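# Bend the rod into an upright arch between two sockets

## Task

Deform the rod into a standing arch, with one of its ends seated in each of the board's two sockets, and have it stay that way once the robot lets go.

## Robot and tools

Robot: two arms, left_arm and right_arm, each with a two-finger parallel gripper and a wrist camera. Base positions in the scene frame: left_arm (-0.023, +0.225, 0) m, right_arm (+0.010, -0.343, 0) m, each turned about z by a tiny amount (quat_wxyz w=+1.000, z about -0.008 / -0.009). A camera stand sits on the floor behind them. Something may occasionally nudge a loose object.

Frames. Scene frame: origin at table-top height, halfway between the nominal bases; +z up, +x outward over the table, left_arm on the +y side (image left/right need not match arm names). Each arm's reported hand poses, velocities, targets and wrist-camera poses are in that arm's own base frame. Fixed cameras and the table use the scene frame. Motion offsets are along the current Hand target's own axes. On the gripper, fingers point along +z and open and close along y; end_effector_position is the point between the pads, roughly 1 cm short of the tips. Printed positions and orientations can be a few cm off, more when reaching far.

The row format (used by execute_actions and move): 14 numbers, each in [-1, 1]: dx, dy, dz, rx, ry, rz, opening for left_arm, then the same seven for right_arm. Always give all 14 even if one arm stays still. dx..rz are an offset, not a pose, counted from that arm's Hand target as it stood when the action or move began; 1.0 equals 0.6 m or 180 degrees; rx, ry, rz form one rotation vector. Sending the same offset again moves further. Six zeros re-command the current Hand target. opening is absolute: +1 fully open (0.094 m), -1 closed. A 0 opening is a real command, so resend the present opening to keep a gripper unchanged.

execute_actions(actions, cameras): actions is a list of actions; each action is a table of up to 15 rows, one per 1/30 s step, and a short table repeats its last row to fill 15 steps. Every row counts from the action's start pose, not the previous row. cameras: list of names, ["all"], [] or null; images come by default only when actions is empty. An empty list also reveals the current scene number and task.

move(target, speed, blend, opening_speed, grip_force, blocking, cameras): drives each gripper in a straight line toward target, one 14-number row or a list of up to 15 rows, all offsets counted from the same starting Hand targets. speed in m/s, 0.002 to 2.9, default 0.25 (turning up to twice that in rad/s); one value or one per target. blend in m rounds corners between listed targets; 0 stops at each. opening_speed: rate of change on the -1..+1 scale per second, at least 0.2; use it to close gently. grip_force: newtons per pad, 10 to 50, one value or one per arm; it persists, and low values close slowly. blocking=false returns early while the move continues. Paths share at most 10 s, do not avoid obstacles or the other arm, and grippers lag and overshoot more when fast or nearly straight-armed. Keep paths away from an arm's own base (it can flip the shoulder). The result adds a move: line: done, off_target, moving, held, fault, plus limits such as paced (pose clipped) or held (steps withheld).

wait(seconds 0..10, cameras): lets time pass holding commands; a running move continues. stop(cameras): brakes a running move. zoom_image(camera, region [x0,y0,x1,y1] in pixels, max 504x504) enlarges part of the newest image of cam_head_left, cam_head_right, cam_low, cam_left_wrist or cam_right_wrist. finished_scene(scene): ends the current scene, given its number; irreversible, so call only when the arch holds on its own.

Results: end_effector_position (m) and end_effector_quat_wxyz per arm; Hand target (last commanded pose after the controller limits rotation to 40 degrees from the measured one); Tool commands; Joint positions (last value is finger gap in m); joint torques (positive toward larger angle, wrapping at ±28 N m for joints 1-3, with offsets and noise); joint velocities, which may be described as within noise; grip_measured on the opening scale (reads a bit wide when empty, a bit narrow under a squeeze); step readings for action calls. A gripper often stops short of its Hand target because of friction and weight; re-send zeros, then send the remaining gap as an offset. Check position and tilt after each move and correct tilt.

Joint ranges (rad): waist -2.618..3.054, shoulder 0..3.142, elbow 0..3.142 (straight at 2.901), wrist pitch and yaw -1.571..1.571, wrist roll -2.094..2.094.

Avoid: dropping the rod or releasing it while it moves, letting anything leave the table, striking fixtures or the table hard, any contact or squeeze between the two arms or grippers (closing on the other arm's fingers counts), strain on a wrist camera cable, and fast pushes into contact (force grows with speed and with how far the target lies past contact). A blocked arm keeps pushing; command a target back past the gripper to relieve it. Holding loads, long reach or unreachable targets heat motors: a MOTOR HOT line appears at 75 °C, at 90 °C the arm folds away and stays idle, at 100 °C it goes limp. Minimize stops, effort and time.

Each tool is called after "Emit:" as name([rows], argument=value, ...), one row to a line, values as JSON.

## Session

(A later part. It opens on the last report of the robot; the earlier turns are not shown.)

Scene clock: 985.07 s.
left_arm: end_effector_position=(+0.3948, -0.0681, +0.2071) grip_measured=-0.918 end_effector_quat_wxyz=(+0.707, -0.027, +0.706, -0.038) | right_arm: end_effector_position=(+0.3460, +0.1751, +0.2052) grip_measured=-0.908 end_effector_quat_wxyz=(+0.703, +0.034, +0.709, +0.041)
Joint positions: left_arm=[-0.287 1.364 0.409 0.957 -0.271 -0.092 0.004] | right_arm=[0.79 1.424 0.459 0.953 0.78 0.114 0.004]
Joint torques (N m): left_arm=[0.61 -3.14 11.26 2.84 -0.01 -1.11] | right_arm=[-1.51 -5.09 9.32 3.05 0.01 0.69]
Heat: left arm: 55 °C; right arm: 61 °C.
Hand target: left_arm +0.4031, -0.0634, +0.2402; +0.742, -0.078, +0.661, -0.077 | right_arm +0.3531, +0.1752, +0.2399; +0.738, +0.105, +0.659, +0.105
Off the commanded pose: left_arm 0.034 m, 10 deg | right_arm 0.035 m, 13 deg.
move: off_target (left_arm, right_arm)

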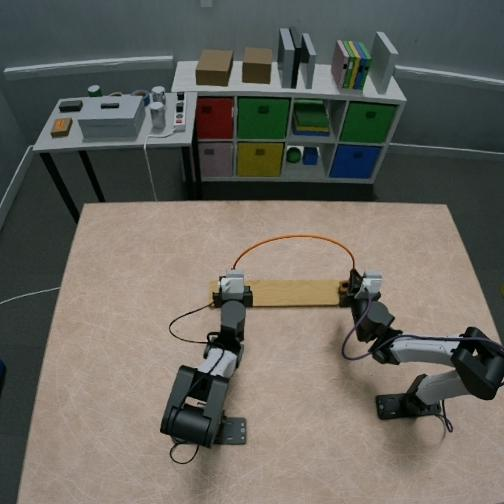

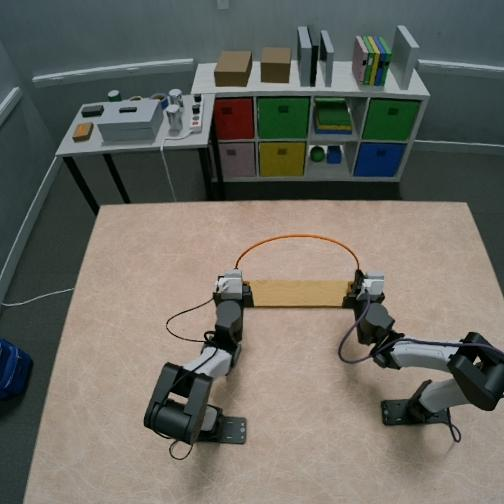

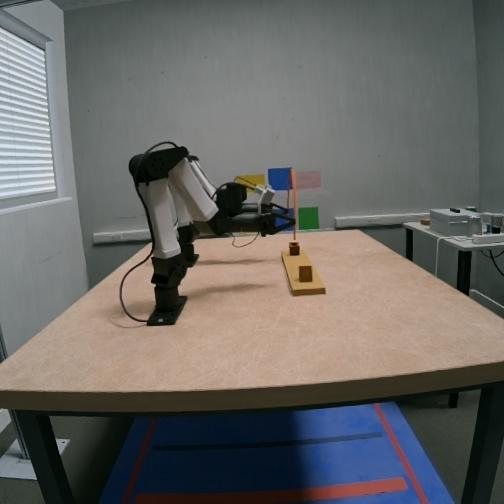

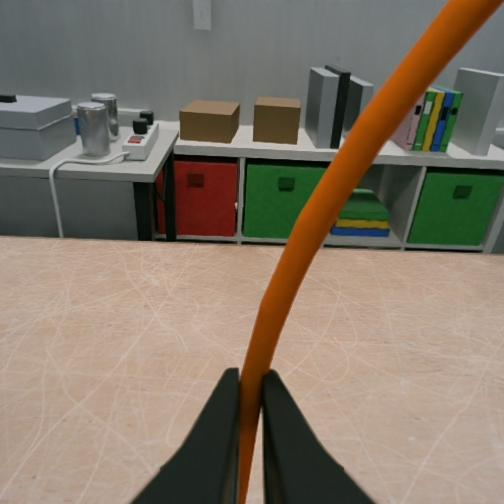

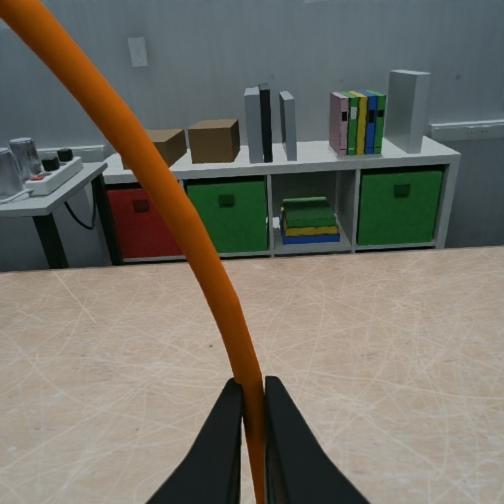

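Emit:
move(target=[0.071, 0.0002, 0.0187, 0, 0, 0, -1.0, 0.0593, -0.0473, 0.033, 0, 0, 0, -1.0], speed=0.1, cameras=["all"])

Emit:
zoom_image(camera="cam_low", region=[260, 190, 340, 300])

Emit:
zoom_image(camera="cam_head_left", region=[195, 235, 275, 315])

Emit:
zoom_image(camera="cam_head_left", region=[320, 235, 400, 315])

Emit:
zoom_image(camera="cam_head_right", region=[195, 235, 275, 315])

Emit:
zoom_image(camera="cam_head_right", region=[320, 235, 400, 315])

Scene clock: 1066.67 s.
left_arm: end_effector_position=(+0.4128, -0.0736, +0.1730) grip_measured=-0.918 end_effector_quat_wxyz=(+0.710, -0.027, +0.702, -0.040) | right_arm: end_effector_position=(+0.3753, +0.1659, +0.1771) grip_measured=-0.908 end_effector_quat_wxyz=(+0.707, +0.039, +0.704, +0.052)
Joint positions: left_arm=[-0.287 1.614 0.409 1.218 -0.27 -0.092 0.004] | right_arm=[0.679 1.619 0.455 1.171 0.66 0.125 0.004]
Joint torques (N m): left_arm=[-0.75 -4.15 9.31 2.85 -0.17 -1.11] | right_arm=[-1.77 -6.12 5.08 3.14 0.11 0.77]
Heat: left arm: 56 °C; right arm: 73 °C.
Hand target: left_arm +0.4191, -0.0724, +0.2002; +0.742, -0.078, +0.661, -0.077 | right_arm +0.3773, +0.1581, +0.2000; +0.738, +0.105, +0.659, +0.105
Off the commanded pose: left_arm 0.028 m, 9 deg | right_arm 0.024 m, 12 deg.
move: off_target (left_arm, right_arm)

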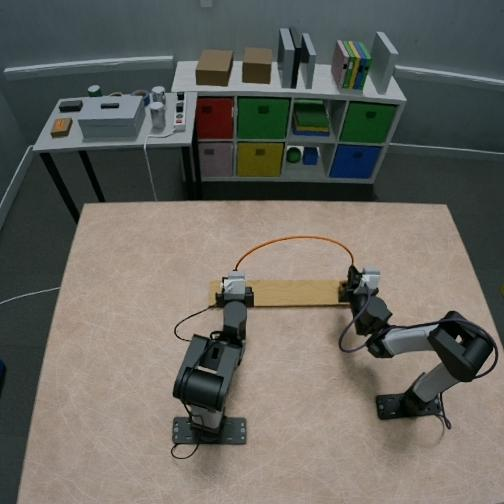

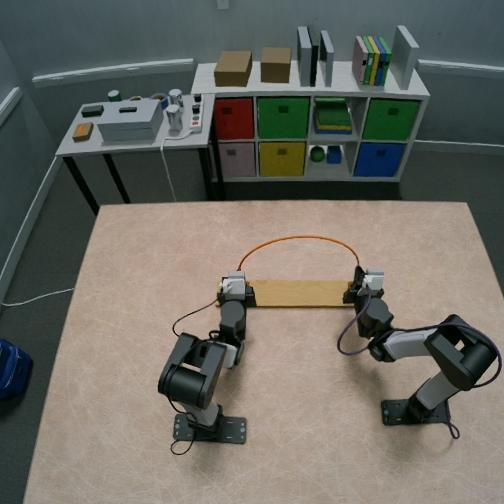

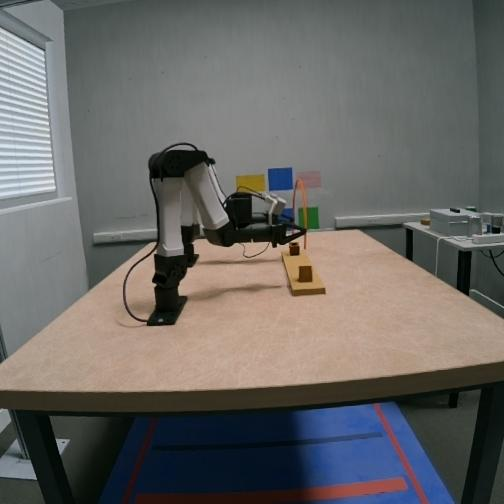

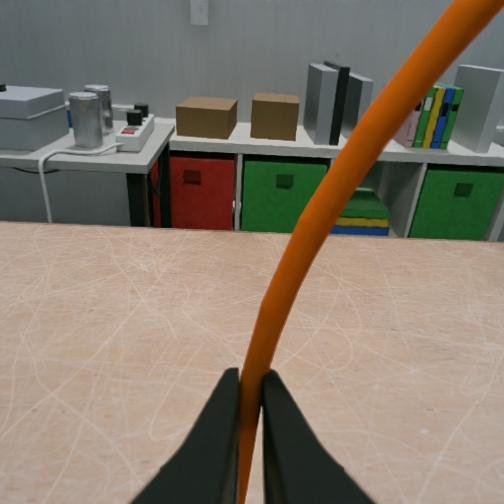

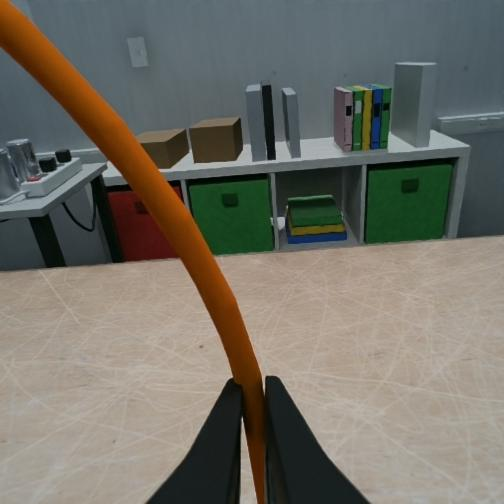

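Scaled by 4.582.

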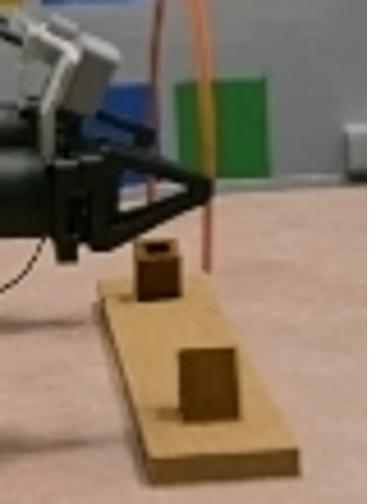

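Scaled by 6.300.

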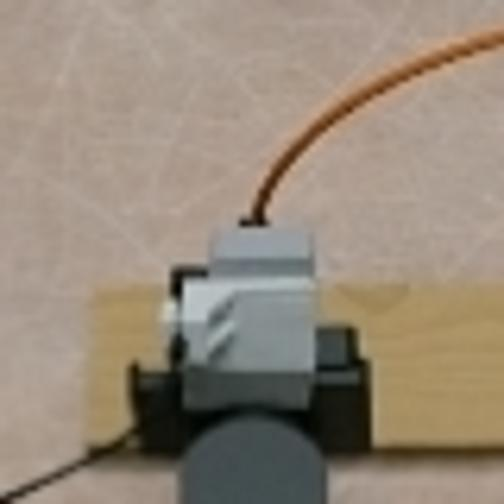

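Scaled by 6.300.

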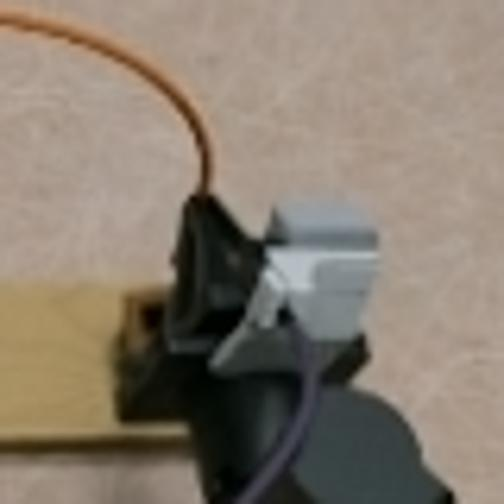

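Scaled by 6.300.

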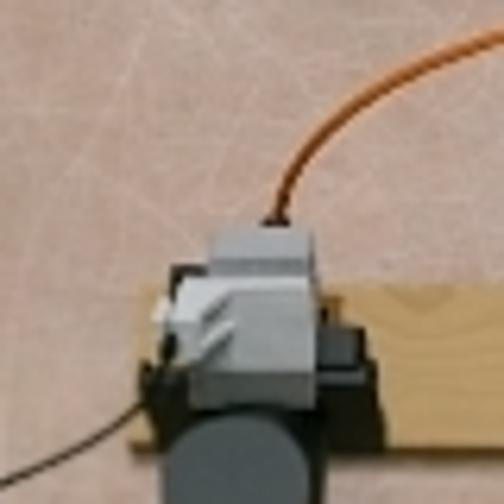

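Scaled by 6.300.

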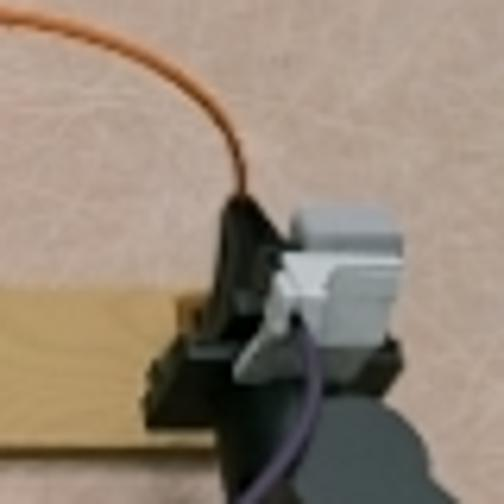

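Emit:
move(target=[0.113, 0.0254, -0.0133, 0, 0, 0, -1.0, 0.1085, -0.0422, -0.0127, 0, 0, 0, -1.0], speed=0.08, cameras=["cam_low", "cam_head_left"])

Emit:
zoom_image(camera="cam_low", region=[260, 190, 340, 300])

Scene clock: 1081.60 s.
left_arm: end_effector_position=(+0.4220, -0.0767, +0.1119) grip_measured=-0.918 end_effector_quat_wxyz=(+0.694, -0.025, +0.719, -0.037) | right_arm: end_effector_position=(+0.3744, +0.1610, +0.1053) grip_measured=-0.908 end_effector_quat_wxyz=(+0.685, +0.037, +0.726, +0.046)
Joint positions: left_arm=[-0.288 1.92 0.409 1.475 -0.27 -0.098 0.004] | right_arm=[0.667 1.913 0.396 1.444 0.649 0.162 0.004]
Joint torques (N m): left_arm=[-0.69 -5.2 3.34 3.19 -0.2 -1.21] | right_arm=[-1.83 -6.93 3.26 3.25 0.19 0.83]
Heat: left arm: 54 °C; right arm: 72 °C.
Hand target: left_arm +0.4191, -0.0724, +0.1301; +0.742, -0.078, +0.661, -0.077 | right_arm +0.3773, +0.1531, +0.1299; +0.738, +0.105, +0.659, +0.105
Off the commanded pose: left_arm 0.019 m, 11 deg | right_arm 0.026 m, 14 deg.
joint sent to its limit (left arm) — joint 4 (wrist pitch), upper limit. The joint targets are off in orientation, not in position.
joint sent to its limit (right arm) — joint 4 (wrist pitch), upper limit. The joint targets are off in orientation, not in position.
move: off_target (left_arm, right_arm)
Images, in order (width x height): cam_head_left 504x504, cam_low 504x504.

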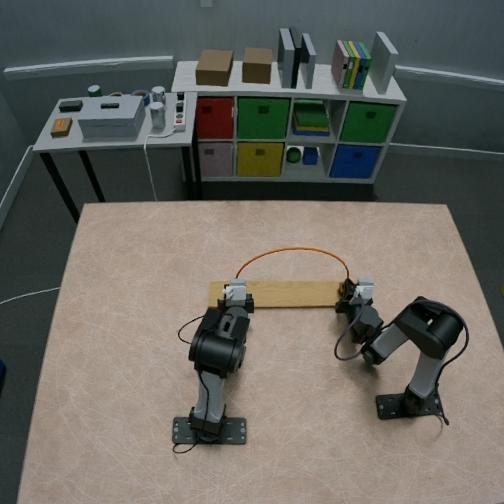

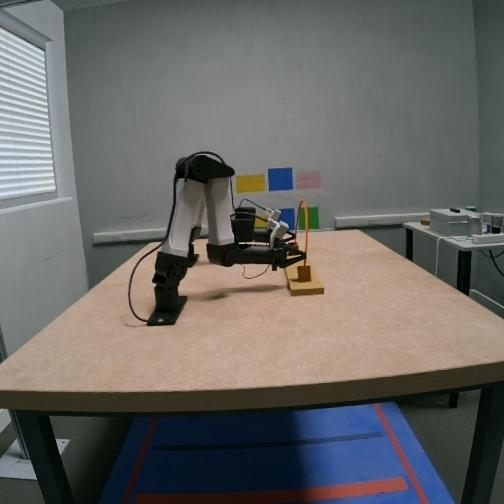

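Scaled by 4.582.

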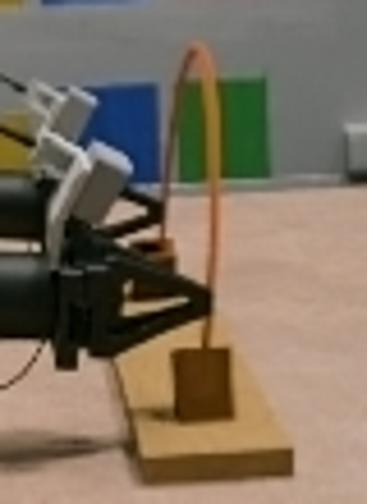

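Emit:
zoom_image(camera="cam_low", region=[275, 220, 315, 290])

Emit:
execute_actions(actions=[])

Scaled by 7.200.

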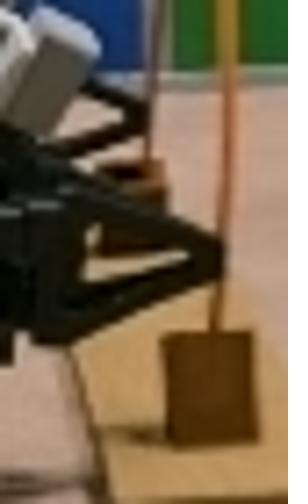

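Scene clock: 1087.90 s.
left_arm: end_effector_position=(+0.4220, -0.0767, +0.1119) grip_measured=-0.918 end_effector_quat_wxyz=(+0.694, -0.025, +0.719, -0.037) | right_arm: end_effector_position=(+0.3744, +0.1610, +0.1053) grip_measured=-0.908 end_effector_quat_wxyz=(+0.685, +0.037, +0.726, +0.046)
Joint positions: left_arm=[-0.288 1.92 0.409 1.475 -0.27 -0.098 0.004] | right_arm=[0.667 1.913 0.396 1.444 0.649 0.162 0.004]
Joint velocities: within noise
Joint torques (N m): left_arm=[-0.73 -5.19 3.33 3.18 -0.2 -1.21] | right_arm=[-1.81 -6.91 3.28 3.25 0.18 0.83]
Heat: left arm: 55 °C; right arm: 73 °C.
Hand target: left_arm +0.4191, -0.0724, +0.1301; +0.742, -0.078, +0.661, -0.077 | right_arm +0.3773, +0.1531, +0.1299; +0.738, +0.105, +0.659, +0.105
Tool commands: left_gripper/opening=-1.0 right_gripper/opening=-1.0
Off the commanded pose: left_arm 0.019 m, 11 deg | right_arm 0.026 m, 14 deg.

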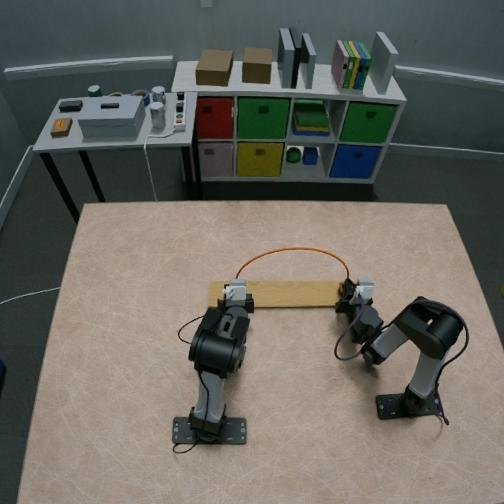

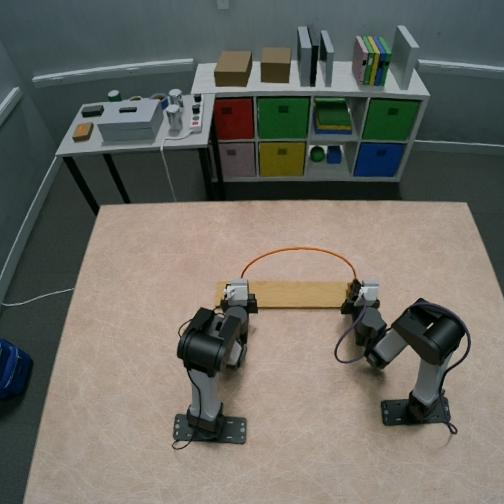

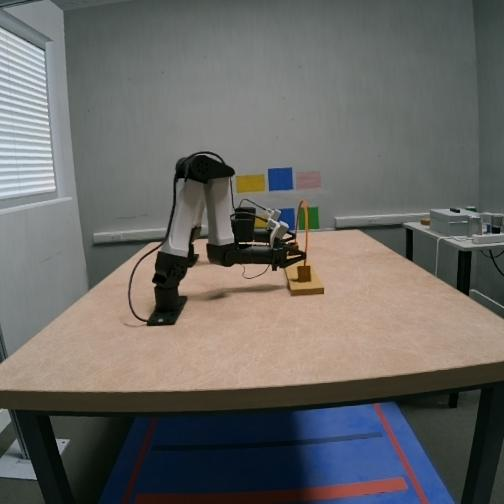

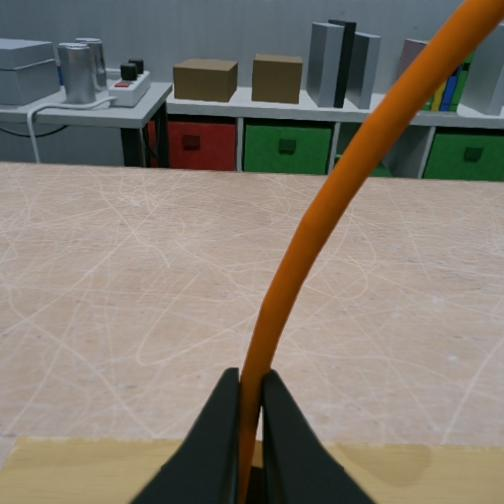

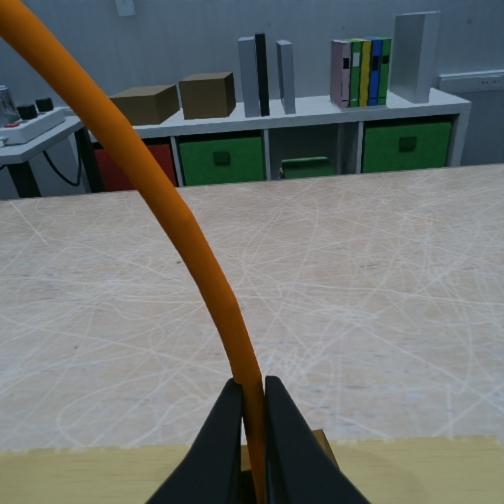

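Emit:
zoom_image(camera="cam_left_wrist", region=[170, 384, 350, 504])

Emit:
zoom_image(camera="cam_right_wrist", region=[170, 384, 350, 504])

Emit:
zoom_image(camera="cam_head_right", region=[210, 260, 270, 320])

Emit:
zoom_image(camera="cam_head_left", region=[325, 260, 385, 320])

Scaled by 2.800.

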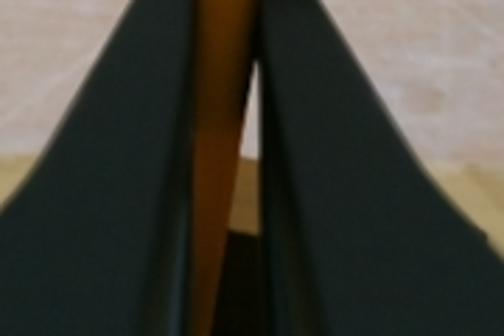

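Scaled by 2.800.

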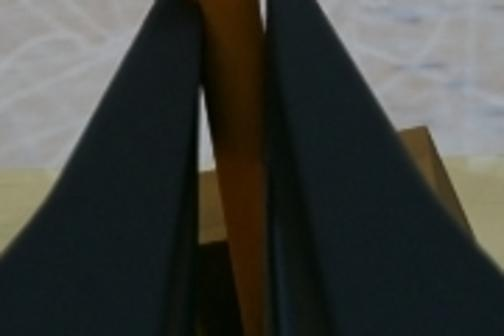

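Scaled by 8.400.

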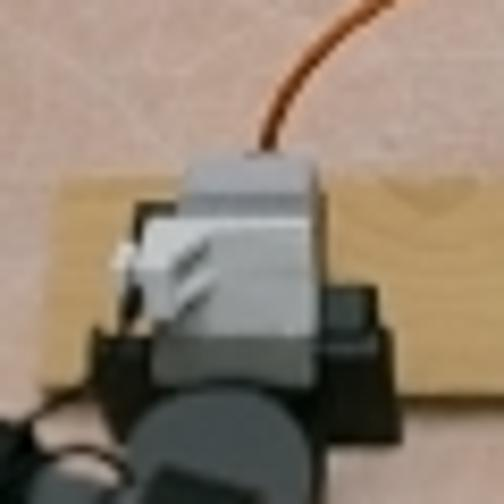

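Scaled by 8.400.

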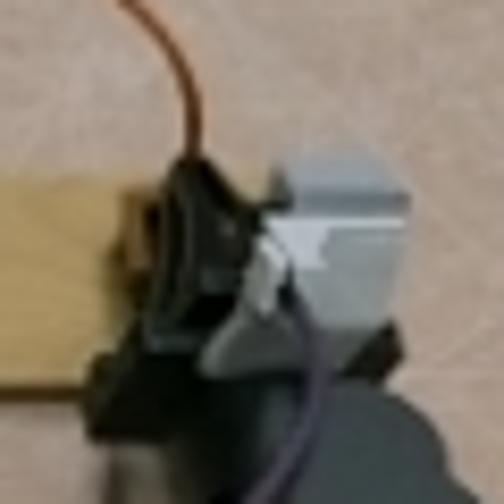

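Emit:
move(target=[0.039, 0.0088, -0.0165, 0, 0, 0, -1.0, 0.0396, -0.0122, -0.0046, 0, 0, 0, -1.0], speed=0.06, cameras=["cam_low", "cam_head_left", "cam_head_right"])

Emit:
zoom_image(camera="cam_low", region=[275, 220, 315, 290])

Scene clock: 1141.37 s.
left_arm: end_effector_position=(+0.4177, -0.0810, +0.1076) grip_measured=-0.918 end_effector_quat_wxyz=(+0.694, -0.027, +0.718, -0.048) | right_arm: end_effector_position=(+0.3754, +0.1611, +0.0954) grip_measured=-0.908 end_effector_quat_wxyz=(+0.679, +0.047, +0.731, +0.052)
Joint positions: left_arm=[-0.301 1.943 0.394 1.515 -0.27 -0.115 0.004] | right_arm=[0.667 1.953 0.402 1.461 0.652 0.196 0.004]
Joint torques (N m): left_arm=[-0.44 -3.81 1.88 2.76 -0.33 -1.19] | right_arm=[-1.48 -4.37 2.88 3.07 0.27 0.87]
Heat: left arm: 58 °C; right arm: 79 °C. Fold the right arm in close to its base, or ease its load, before you think long.
Hand target: left_arm +0.4120, -0.0724, +0.1053; +0.742, -0.078, +0.661, -0.077 | right_arm +0.3773, +0.1531, +0.1049; +0.738, +0.105, +0.659, +0.105
Off the commanded pose: left_arm 0.011 m, 11 deg | right_arm 0.013 m, 14 deg.
MOTOR HOT: joint 4 (wrist pitch) of the right arm reports 79 °C; the controller's stop level is 90 °C. To cool a motor, set the load down, stop pushing, or move to a pose that needs little force.
joint sent to its limit (left arm) — joint 4 (wrist pitch), upper limit. The joint targets are off in orientation, not in position.
joint sent to its limit (right arm) — joint 4 (wrist pitch), upper limit. The joint targets are off in orientation, not in position.
move: off_target (left_arm, right_arm)
Images, in order (width x height): cam_head_left 504x504, cam_head_right 504x504, cam_low 504x504.

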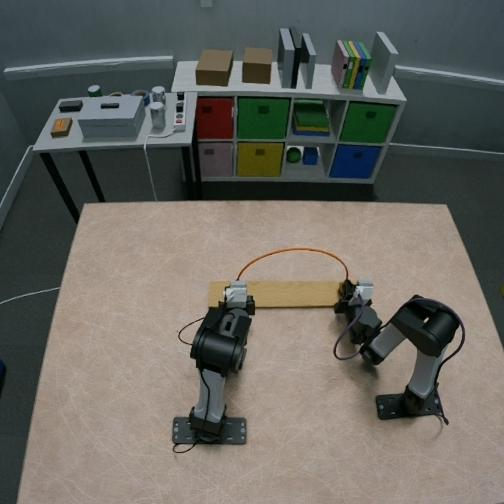

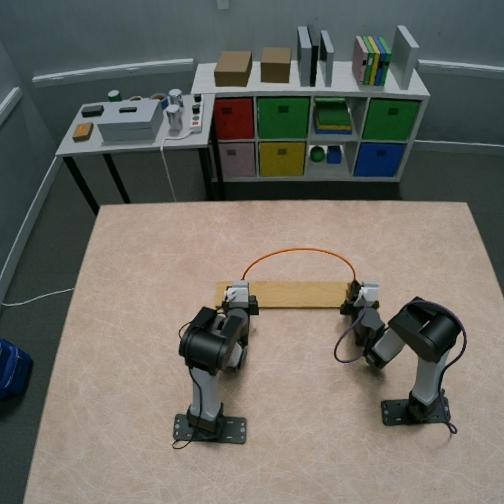

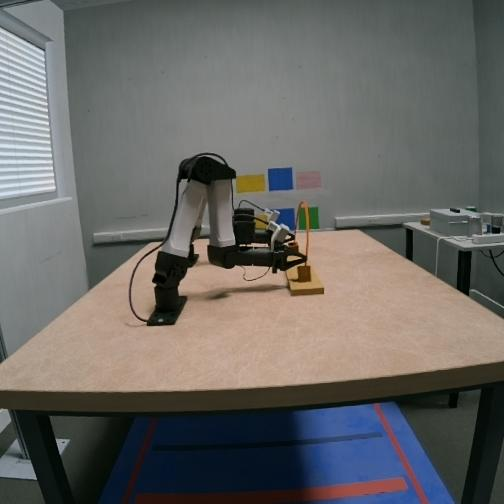

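Scaled by 7.200.

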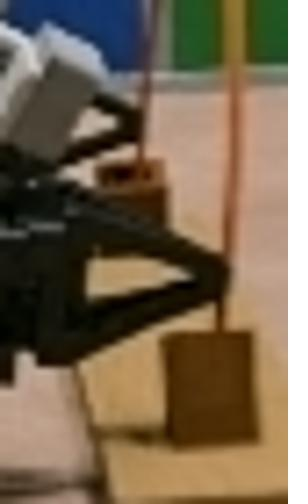

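Emit:
move(target=[0, 0, 0, 0, 0, 0, -0.3, 0, 0, 0, 0, 0, 0, -0.3], speed=0.05, opening_speed=0.4, cameras=["cam_low", "cam_head_left", "cam_head_right", "cam_right_wrist", "cam_left_wrist"])

Scene clock: 1172.57 s.
left_arm: end_effector_position=(+0.4142, -0.0858, +0.0996) grip_measured=-0.304 end_effector_quat_wxyz=(+0.683, -0.054, +0.724, -0.078) | right_arm: end_effector_position=(+0.3760, +0.1668, +0.0960) grip_measured=-0.303 end_effector_quat_wxyz=(+0.677, +0.076, +0.727, +0.089)
Joint positions: left_arm=[-0.317 1.957 0.386 1.515 -0.277 -0.202 0.033] | right_arm=[0.675 1.959 0.411 1.462 0.646 0.286 0.033]
Joint torques (N m): left_arm=[0.46 -4.7 2.77 2.75 -0.37 -0.26] | right_arm=[-1.81 -4.81 2.28 3.06 0.47 0.11]
Heat: left arm: 56 °C; right arm: 72 °C. Fold the right arm in close to its base, or ease its load, before you think long.
Hand target: left_arm +0.4120, -0.0725, +0.1052; +0.742, -0.077, +0.661, -0.077 | right_arm +0.3772, +0.1532, +0.1049; +0.738, +0.105, +0.659, +0.105
Off the commanded pose: left_arm 0.015 m, 10 deg | right_arm 0.016 m, 11 deg.
MOTOR HOT: still on. Joint 4 (wrist pitch) of the right arm reports 72 °C.
joint sent to its limit (left arm) — joint 4 (wrist pitch), upper limit. The joint targets are off in orientation, not in position.
joint sent to its limit (right arm) — joint 4 (wrist pitch), upper limit. The joint targets are off in orientation, not in position.
move: off_target (left_arm, right_arm)

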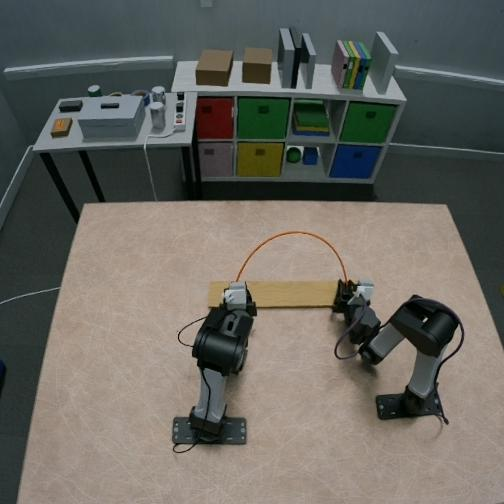

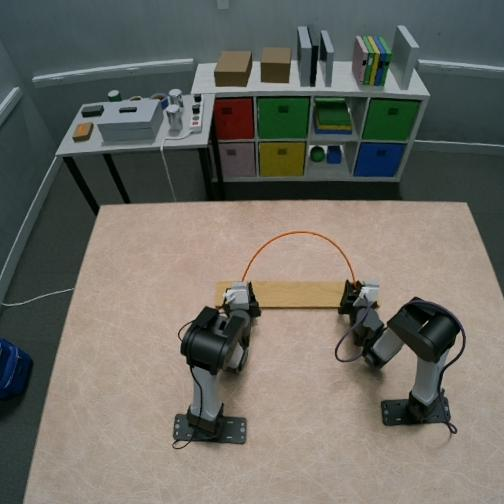

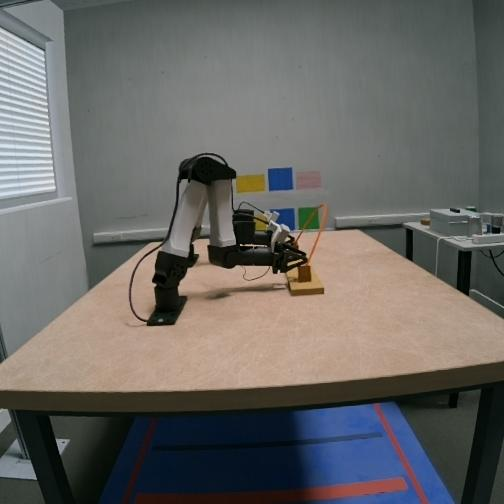

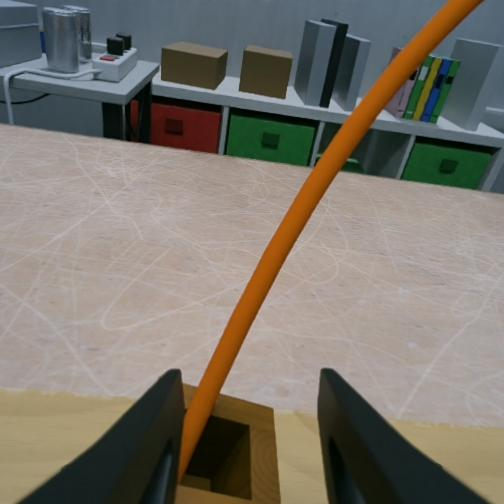

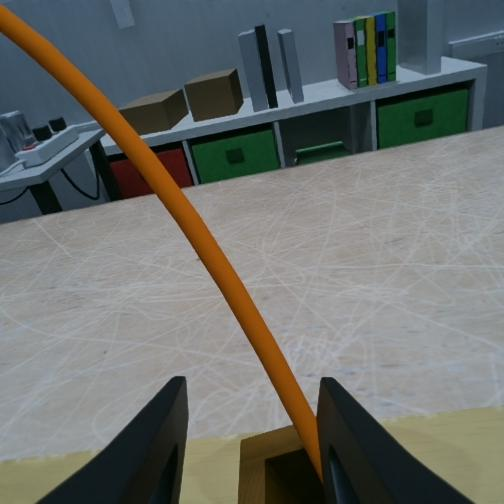

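Emit:
zoom_image(camera="cam_low", region=[260, 190, 340, 300])

Emit:
zoom_image(camera="cam_left_wrist", region=[150, 354, 300, 504])

Emit:
zoom_image(camera="cam_right_wrist", region=[200, 354, 350, 504])

Scaled by 4.582.

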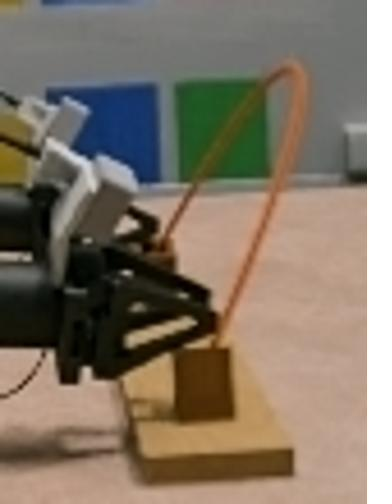

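Scaled by 3.360.

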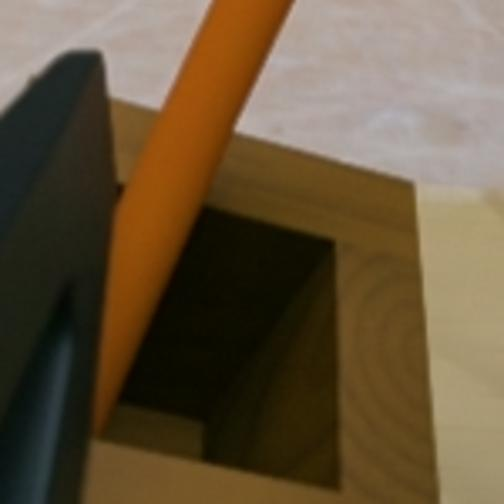

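Scaled by 3.360.

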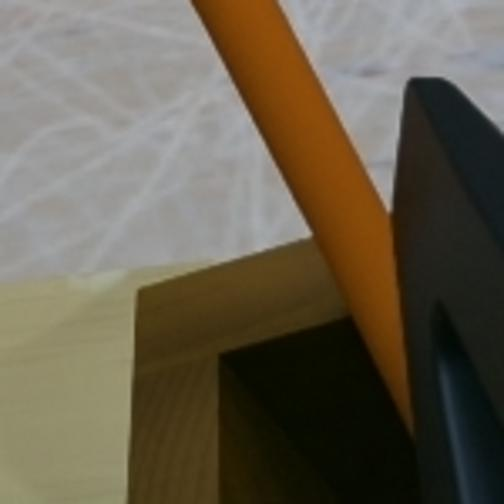

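Emit:
move([
  [0, 0, 0, 0, 0, 0, 0.3, 0, 0, 0, 0, 0, 0, 0.3],
  [-0.0513, -0.0092, -0.1617, 0, 0, 0, 0.3, -0.0498, 0.0127, -0.1622, 0, 0, 0, 0.3],
], speed=0.1, cameras=["all"])

Emit:
zoom_image(camera="cam_left_wrist", region=[150, 250, 404, 504])

Emit:
zoom_image(camera="cam_right_wrist", region=[150, 250, 404, 504])

Emit:
zoom_image(camera="cam_low", region=[260, 190, 340, 300])

Scene clock: 1217.43 s.
left_arm: end_effector_position=(+0.3147, -0.0747, +0.1080) grip_measured=+0.297 end_effector_quat_wxyz=(+0.674, -0.066, +0.733, -0.061) | right_arm: end_effector_position=(+0.2785, +0.1532, +0.0989) grip_measured=+0.298 end_effector_quat_wxyz=(+0.675, +0.075, +0.732, +0.051)
Joint positions: left_arm=[-0.486 1.631 0.021 1.515 -0.484 -0.225 0.061] | right_arm=[0.983 1.759 0.136 1.465 1.005 0.311 0.061]
Joint torques (N m): left_arm=[-1.26 -4.41 2.71 2.7 -0.21 -0.18] | right_arm=[0.34 -8.12 2.17 2.86 0.27 0]
Heat: left arm: 56 °C; right arm: 74 °C. Fold the right arm in close to its base, or ease its load, before you think long.
Hand target: left_arm +0.3121, -0.0723, +0.1252; +0.742, -0.078, +0.661, -0.077 | right_arm +0.2771, +0.1533, +0.1248; +0.738, +0.105, +0.659, +0.105
Off the commanded pose: left_arm 0.018 m, 12 deg | right_arm 0.026 m, 13 deg.
MOTOR HOT: still on. Joint 4 (wrist pitch) of the right arm reports 74 °C.
joint sent to its limit (left arm) — joint 4 (wrist pitch), upper limit. The joint targets are off in orientation, not in position.
joint sent to its limit (right arm) — joint 4 (wrist pitch), upper limit. The joint targets are off in orientation, not in position.
move: off_target (left_arm, right_arm)

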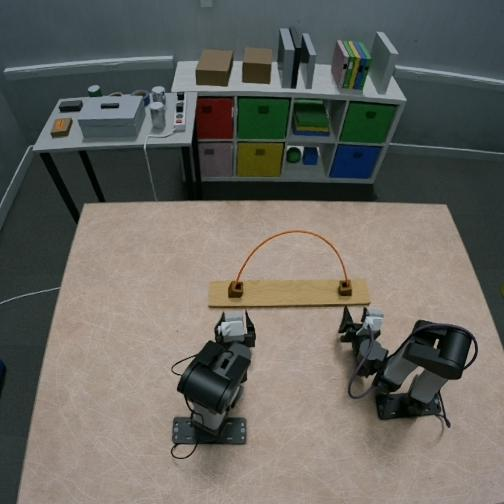

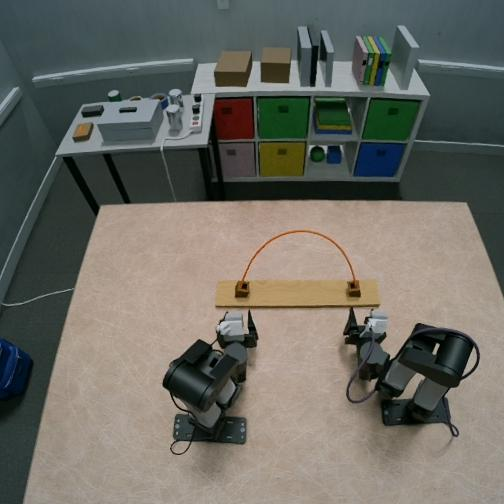

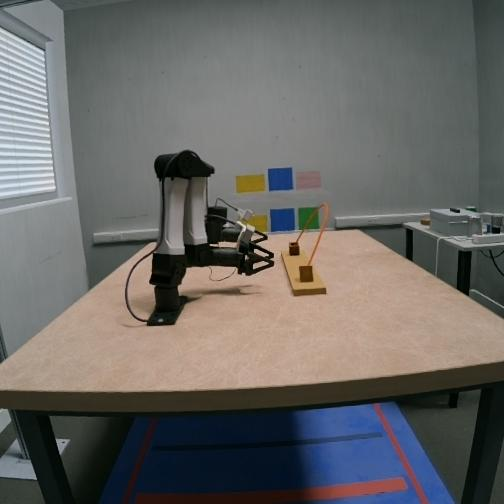

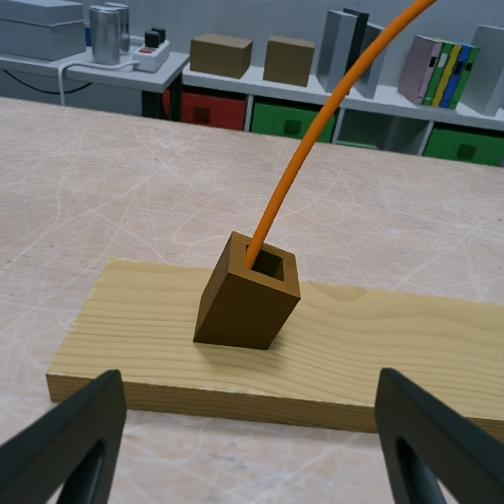

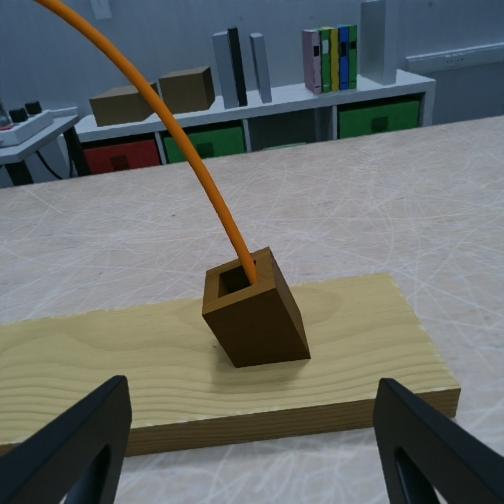

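Scaled by 1.984.

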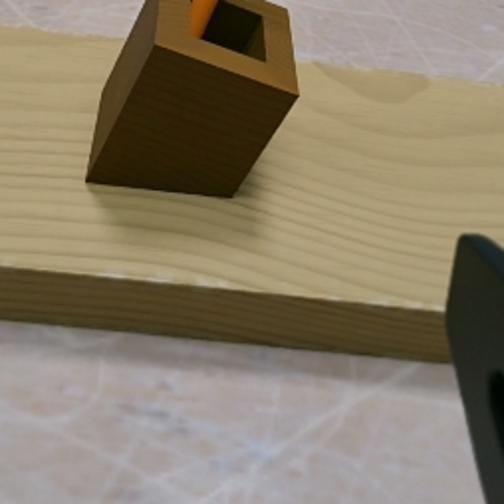

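Scaled by 1.984.

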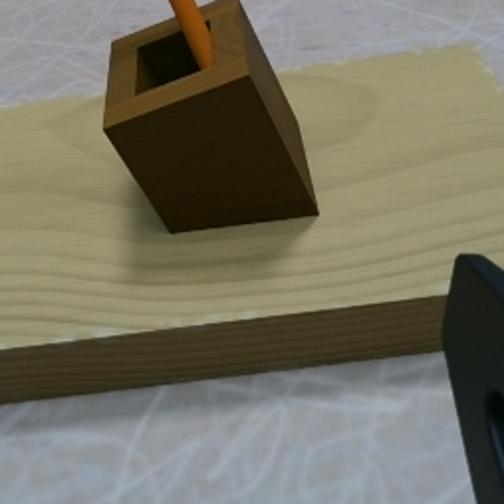

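Scaled by 4.582.

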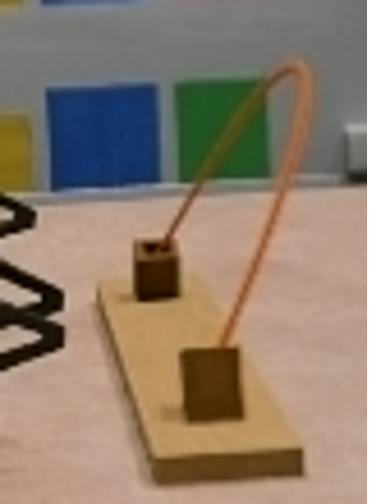

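Emit:
move([
  [-0.3717, -0.1308, 0.0242, 0.3765, 0.4637, 0.4185, 0.3, -0.2478, -0.103, 0.0307, 0.0756, 0.5317, -0.0756, 0.3],
  [-0.2175, -0.3437, 0.3442, 0.3765, 0.4637, 0.4185, 0.3, -0.2478, -0.103, 0.0307, 0.0756, 0.5317, -0.0756, 0.3],
], speed=0.2, blend=[0.03, 0], cameras=["all"])

Scene clock: 1277.93 s.
left_arm: end_effector_position=(+0.4897, -0.2346, +0.3058) grip_measured=+0.297 end_effector_quat_wxyz=(+0.343, +0.665, +0.652, +0.123) | right_arm: end_effector_position=(+0.2842, +0.0503, +0.2385) grip_measured=+0.298 end_effector_quat_wxyz=(+0.106, +0.004, +0.994, +0.011)
Joint positions: left_arm=[-0.446 2.297 2.835 -1.364 0.004 1.143 0.061] | right_arm=[0.186 1.519 1.702 -1.541 0.017 0.193 0.061]
Joint torques (N m): left_arm=[-1.07 -9.48 9.88 2.04 -0.01 -0.29] | right_arm=[-1.14 -8.35 8.53 0.51 -0.13 -0.1]
Heat: left arm: 51 °C; right arm: 68 °C.
Hand target: left_arm +0.4999, -0.2425, +0.3200; +0.025, +0.708, +0.706, +0.009 | right_arm +0.2800, +0.0503, +0.2499; +0.000, +0.000, +1.000, +0.000
Off the commanded pose: left_arm 0.019 m, 43 deg; orientation clipped | right_arm 0.012 m, 12 deg.
MOTOR HOT: cleared for the motors of the right arm.
elbow stopped short (left arm): the move would have taken joint 3 (elbow) straighter than the controller allows.
joint sent to its limit (right arm) — joint 4 (wrist pitch), lower limit. The joint targets are off in orientation, not in position.
move: off_target (left_arm, right_arm); limits=paced

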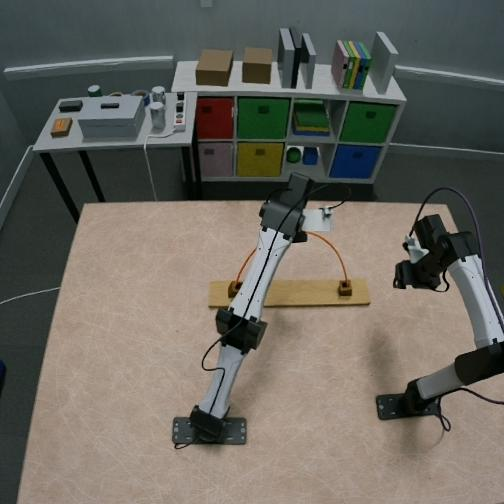

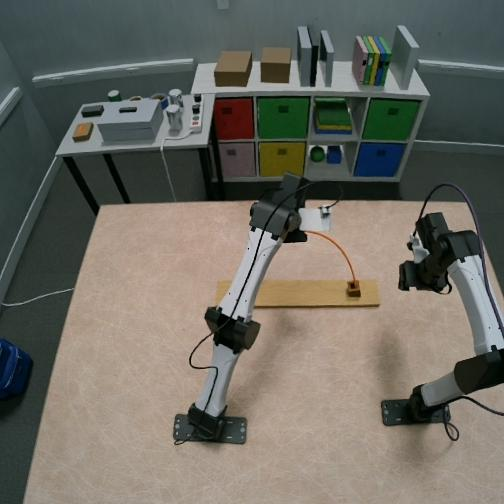

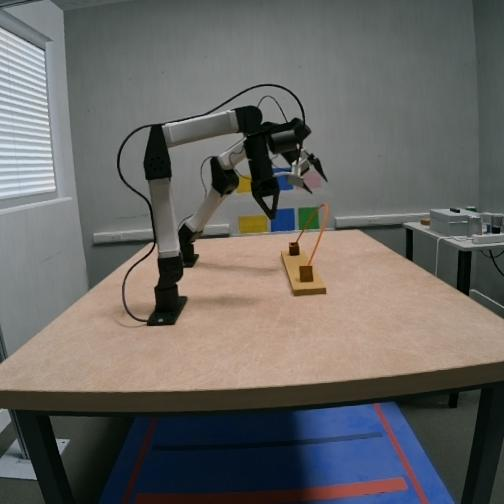

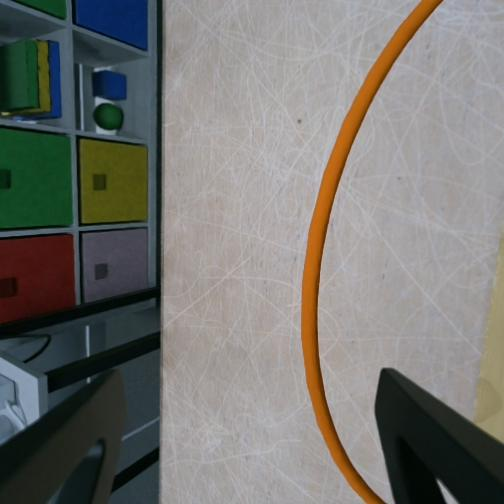

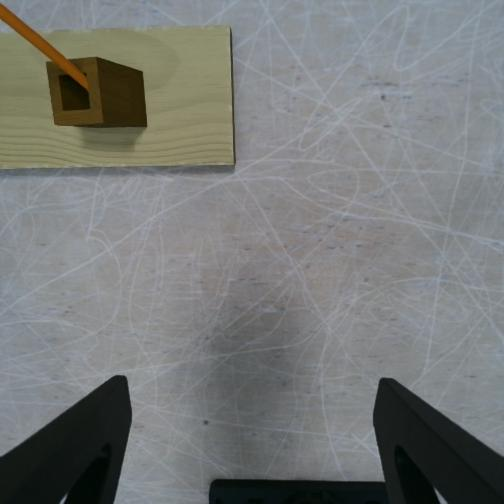

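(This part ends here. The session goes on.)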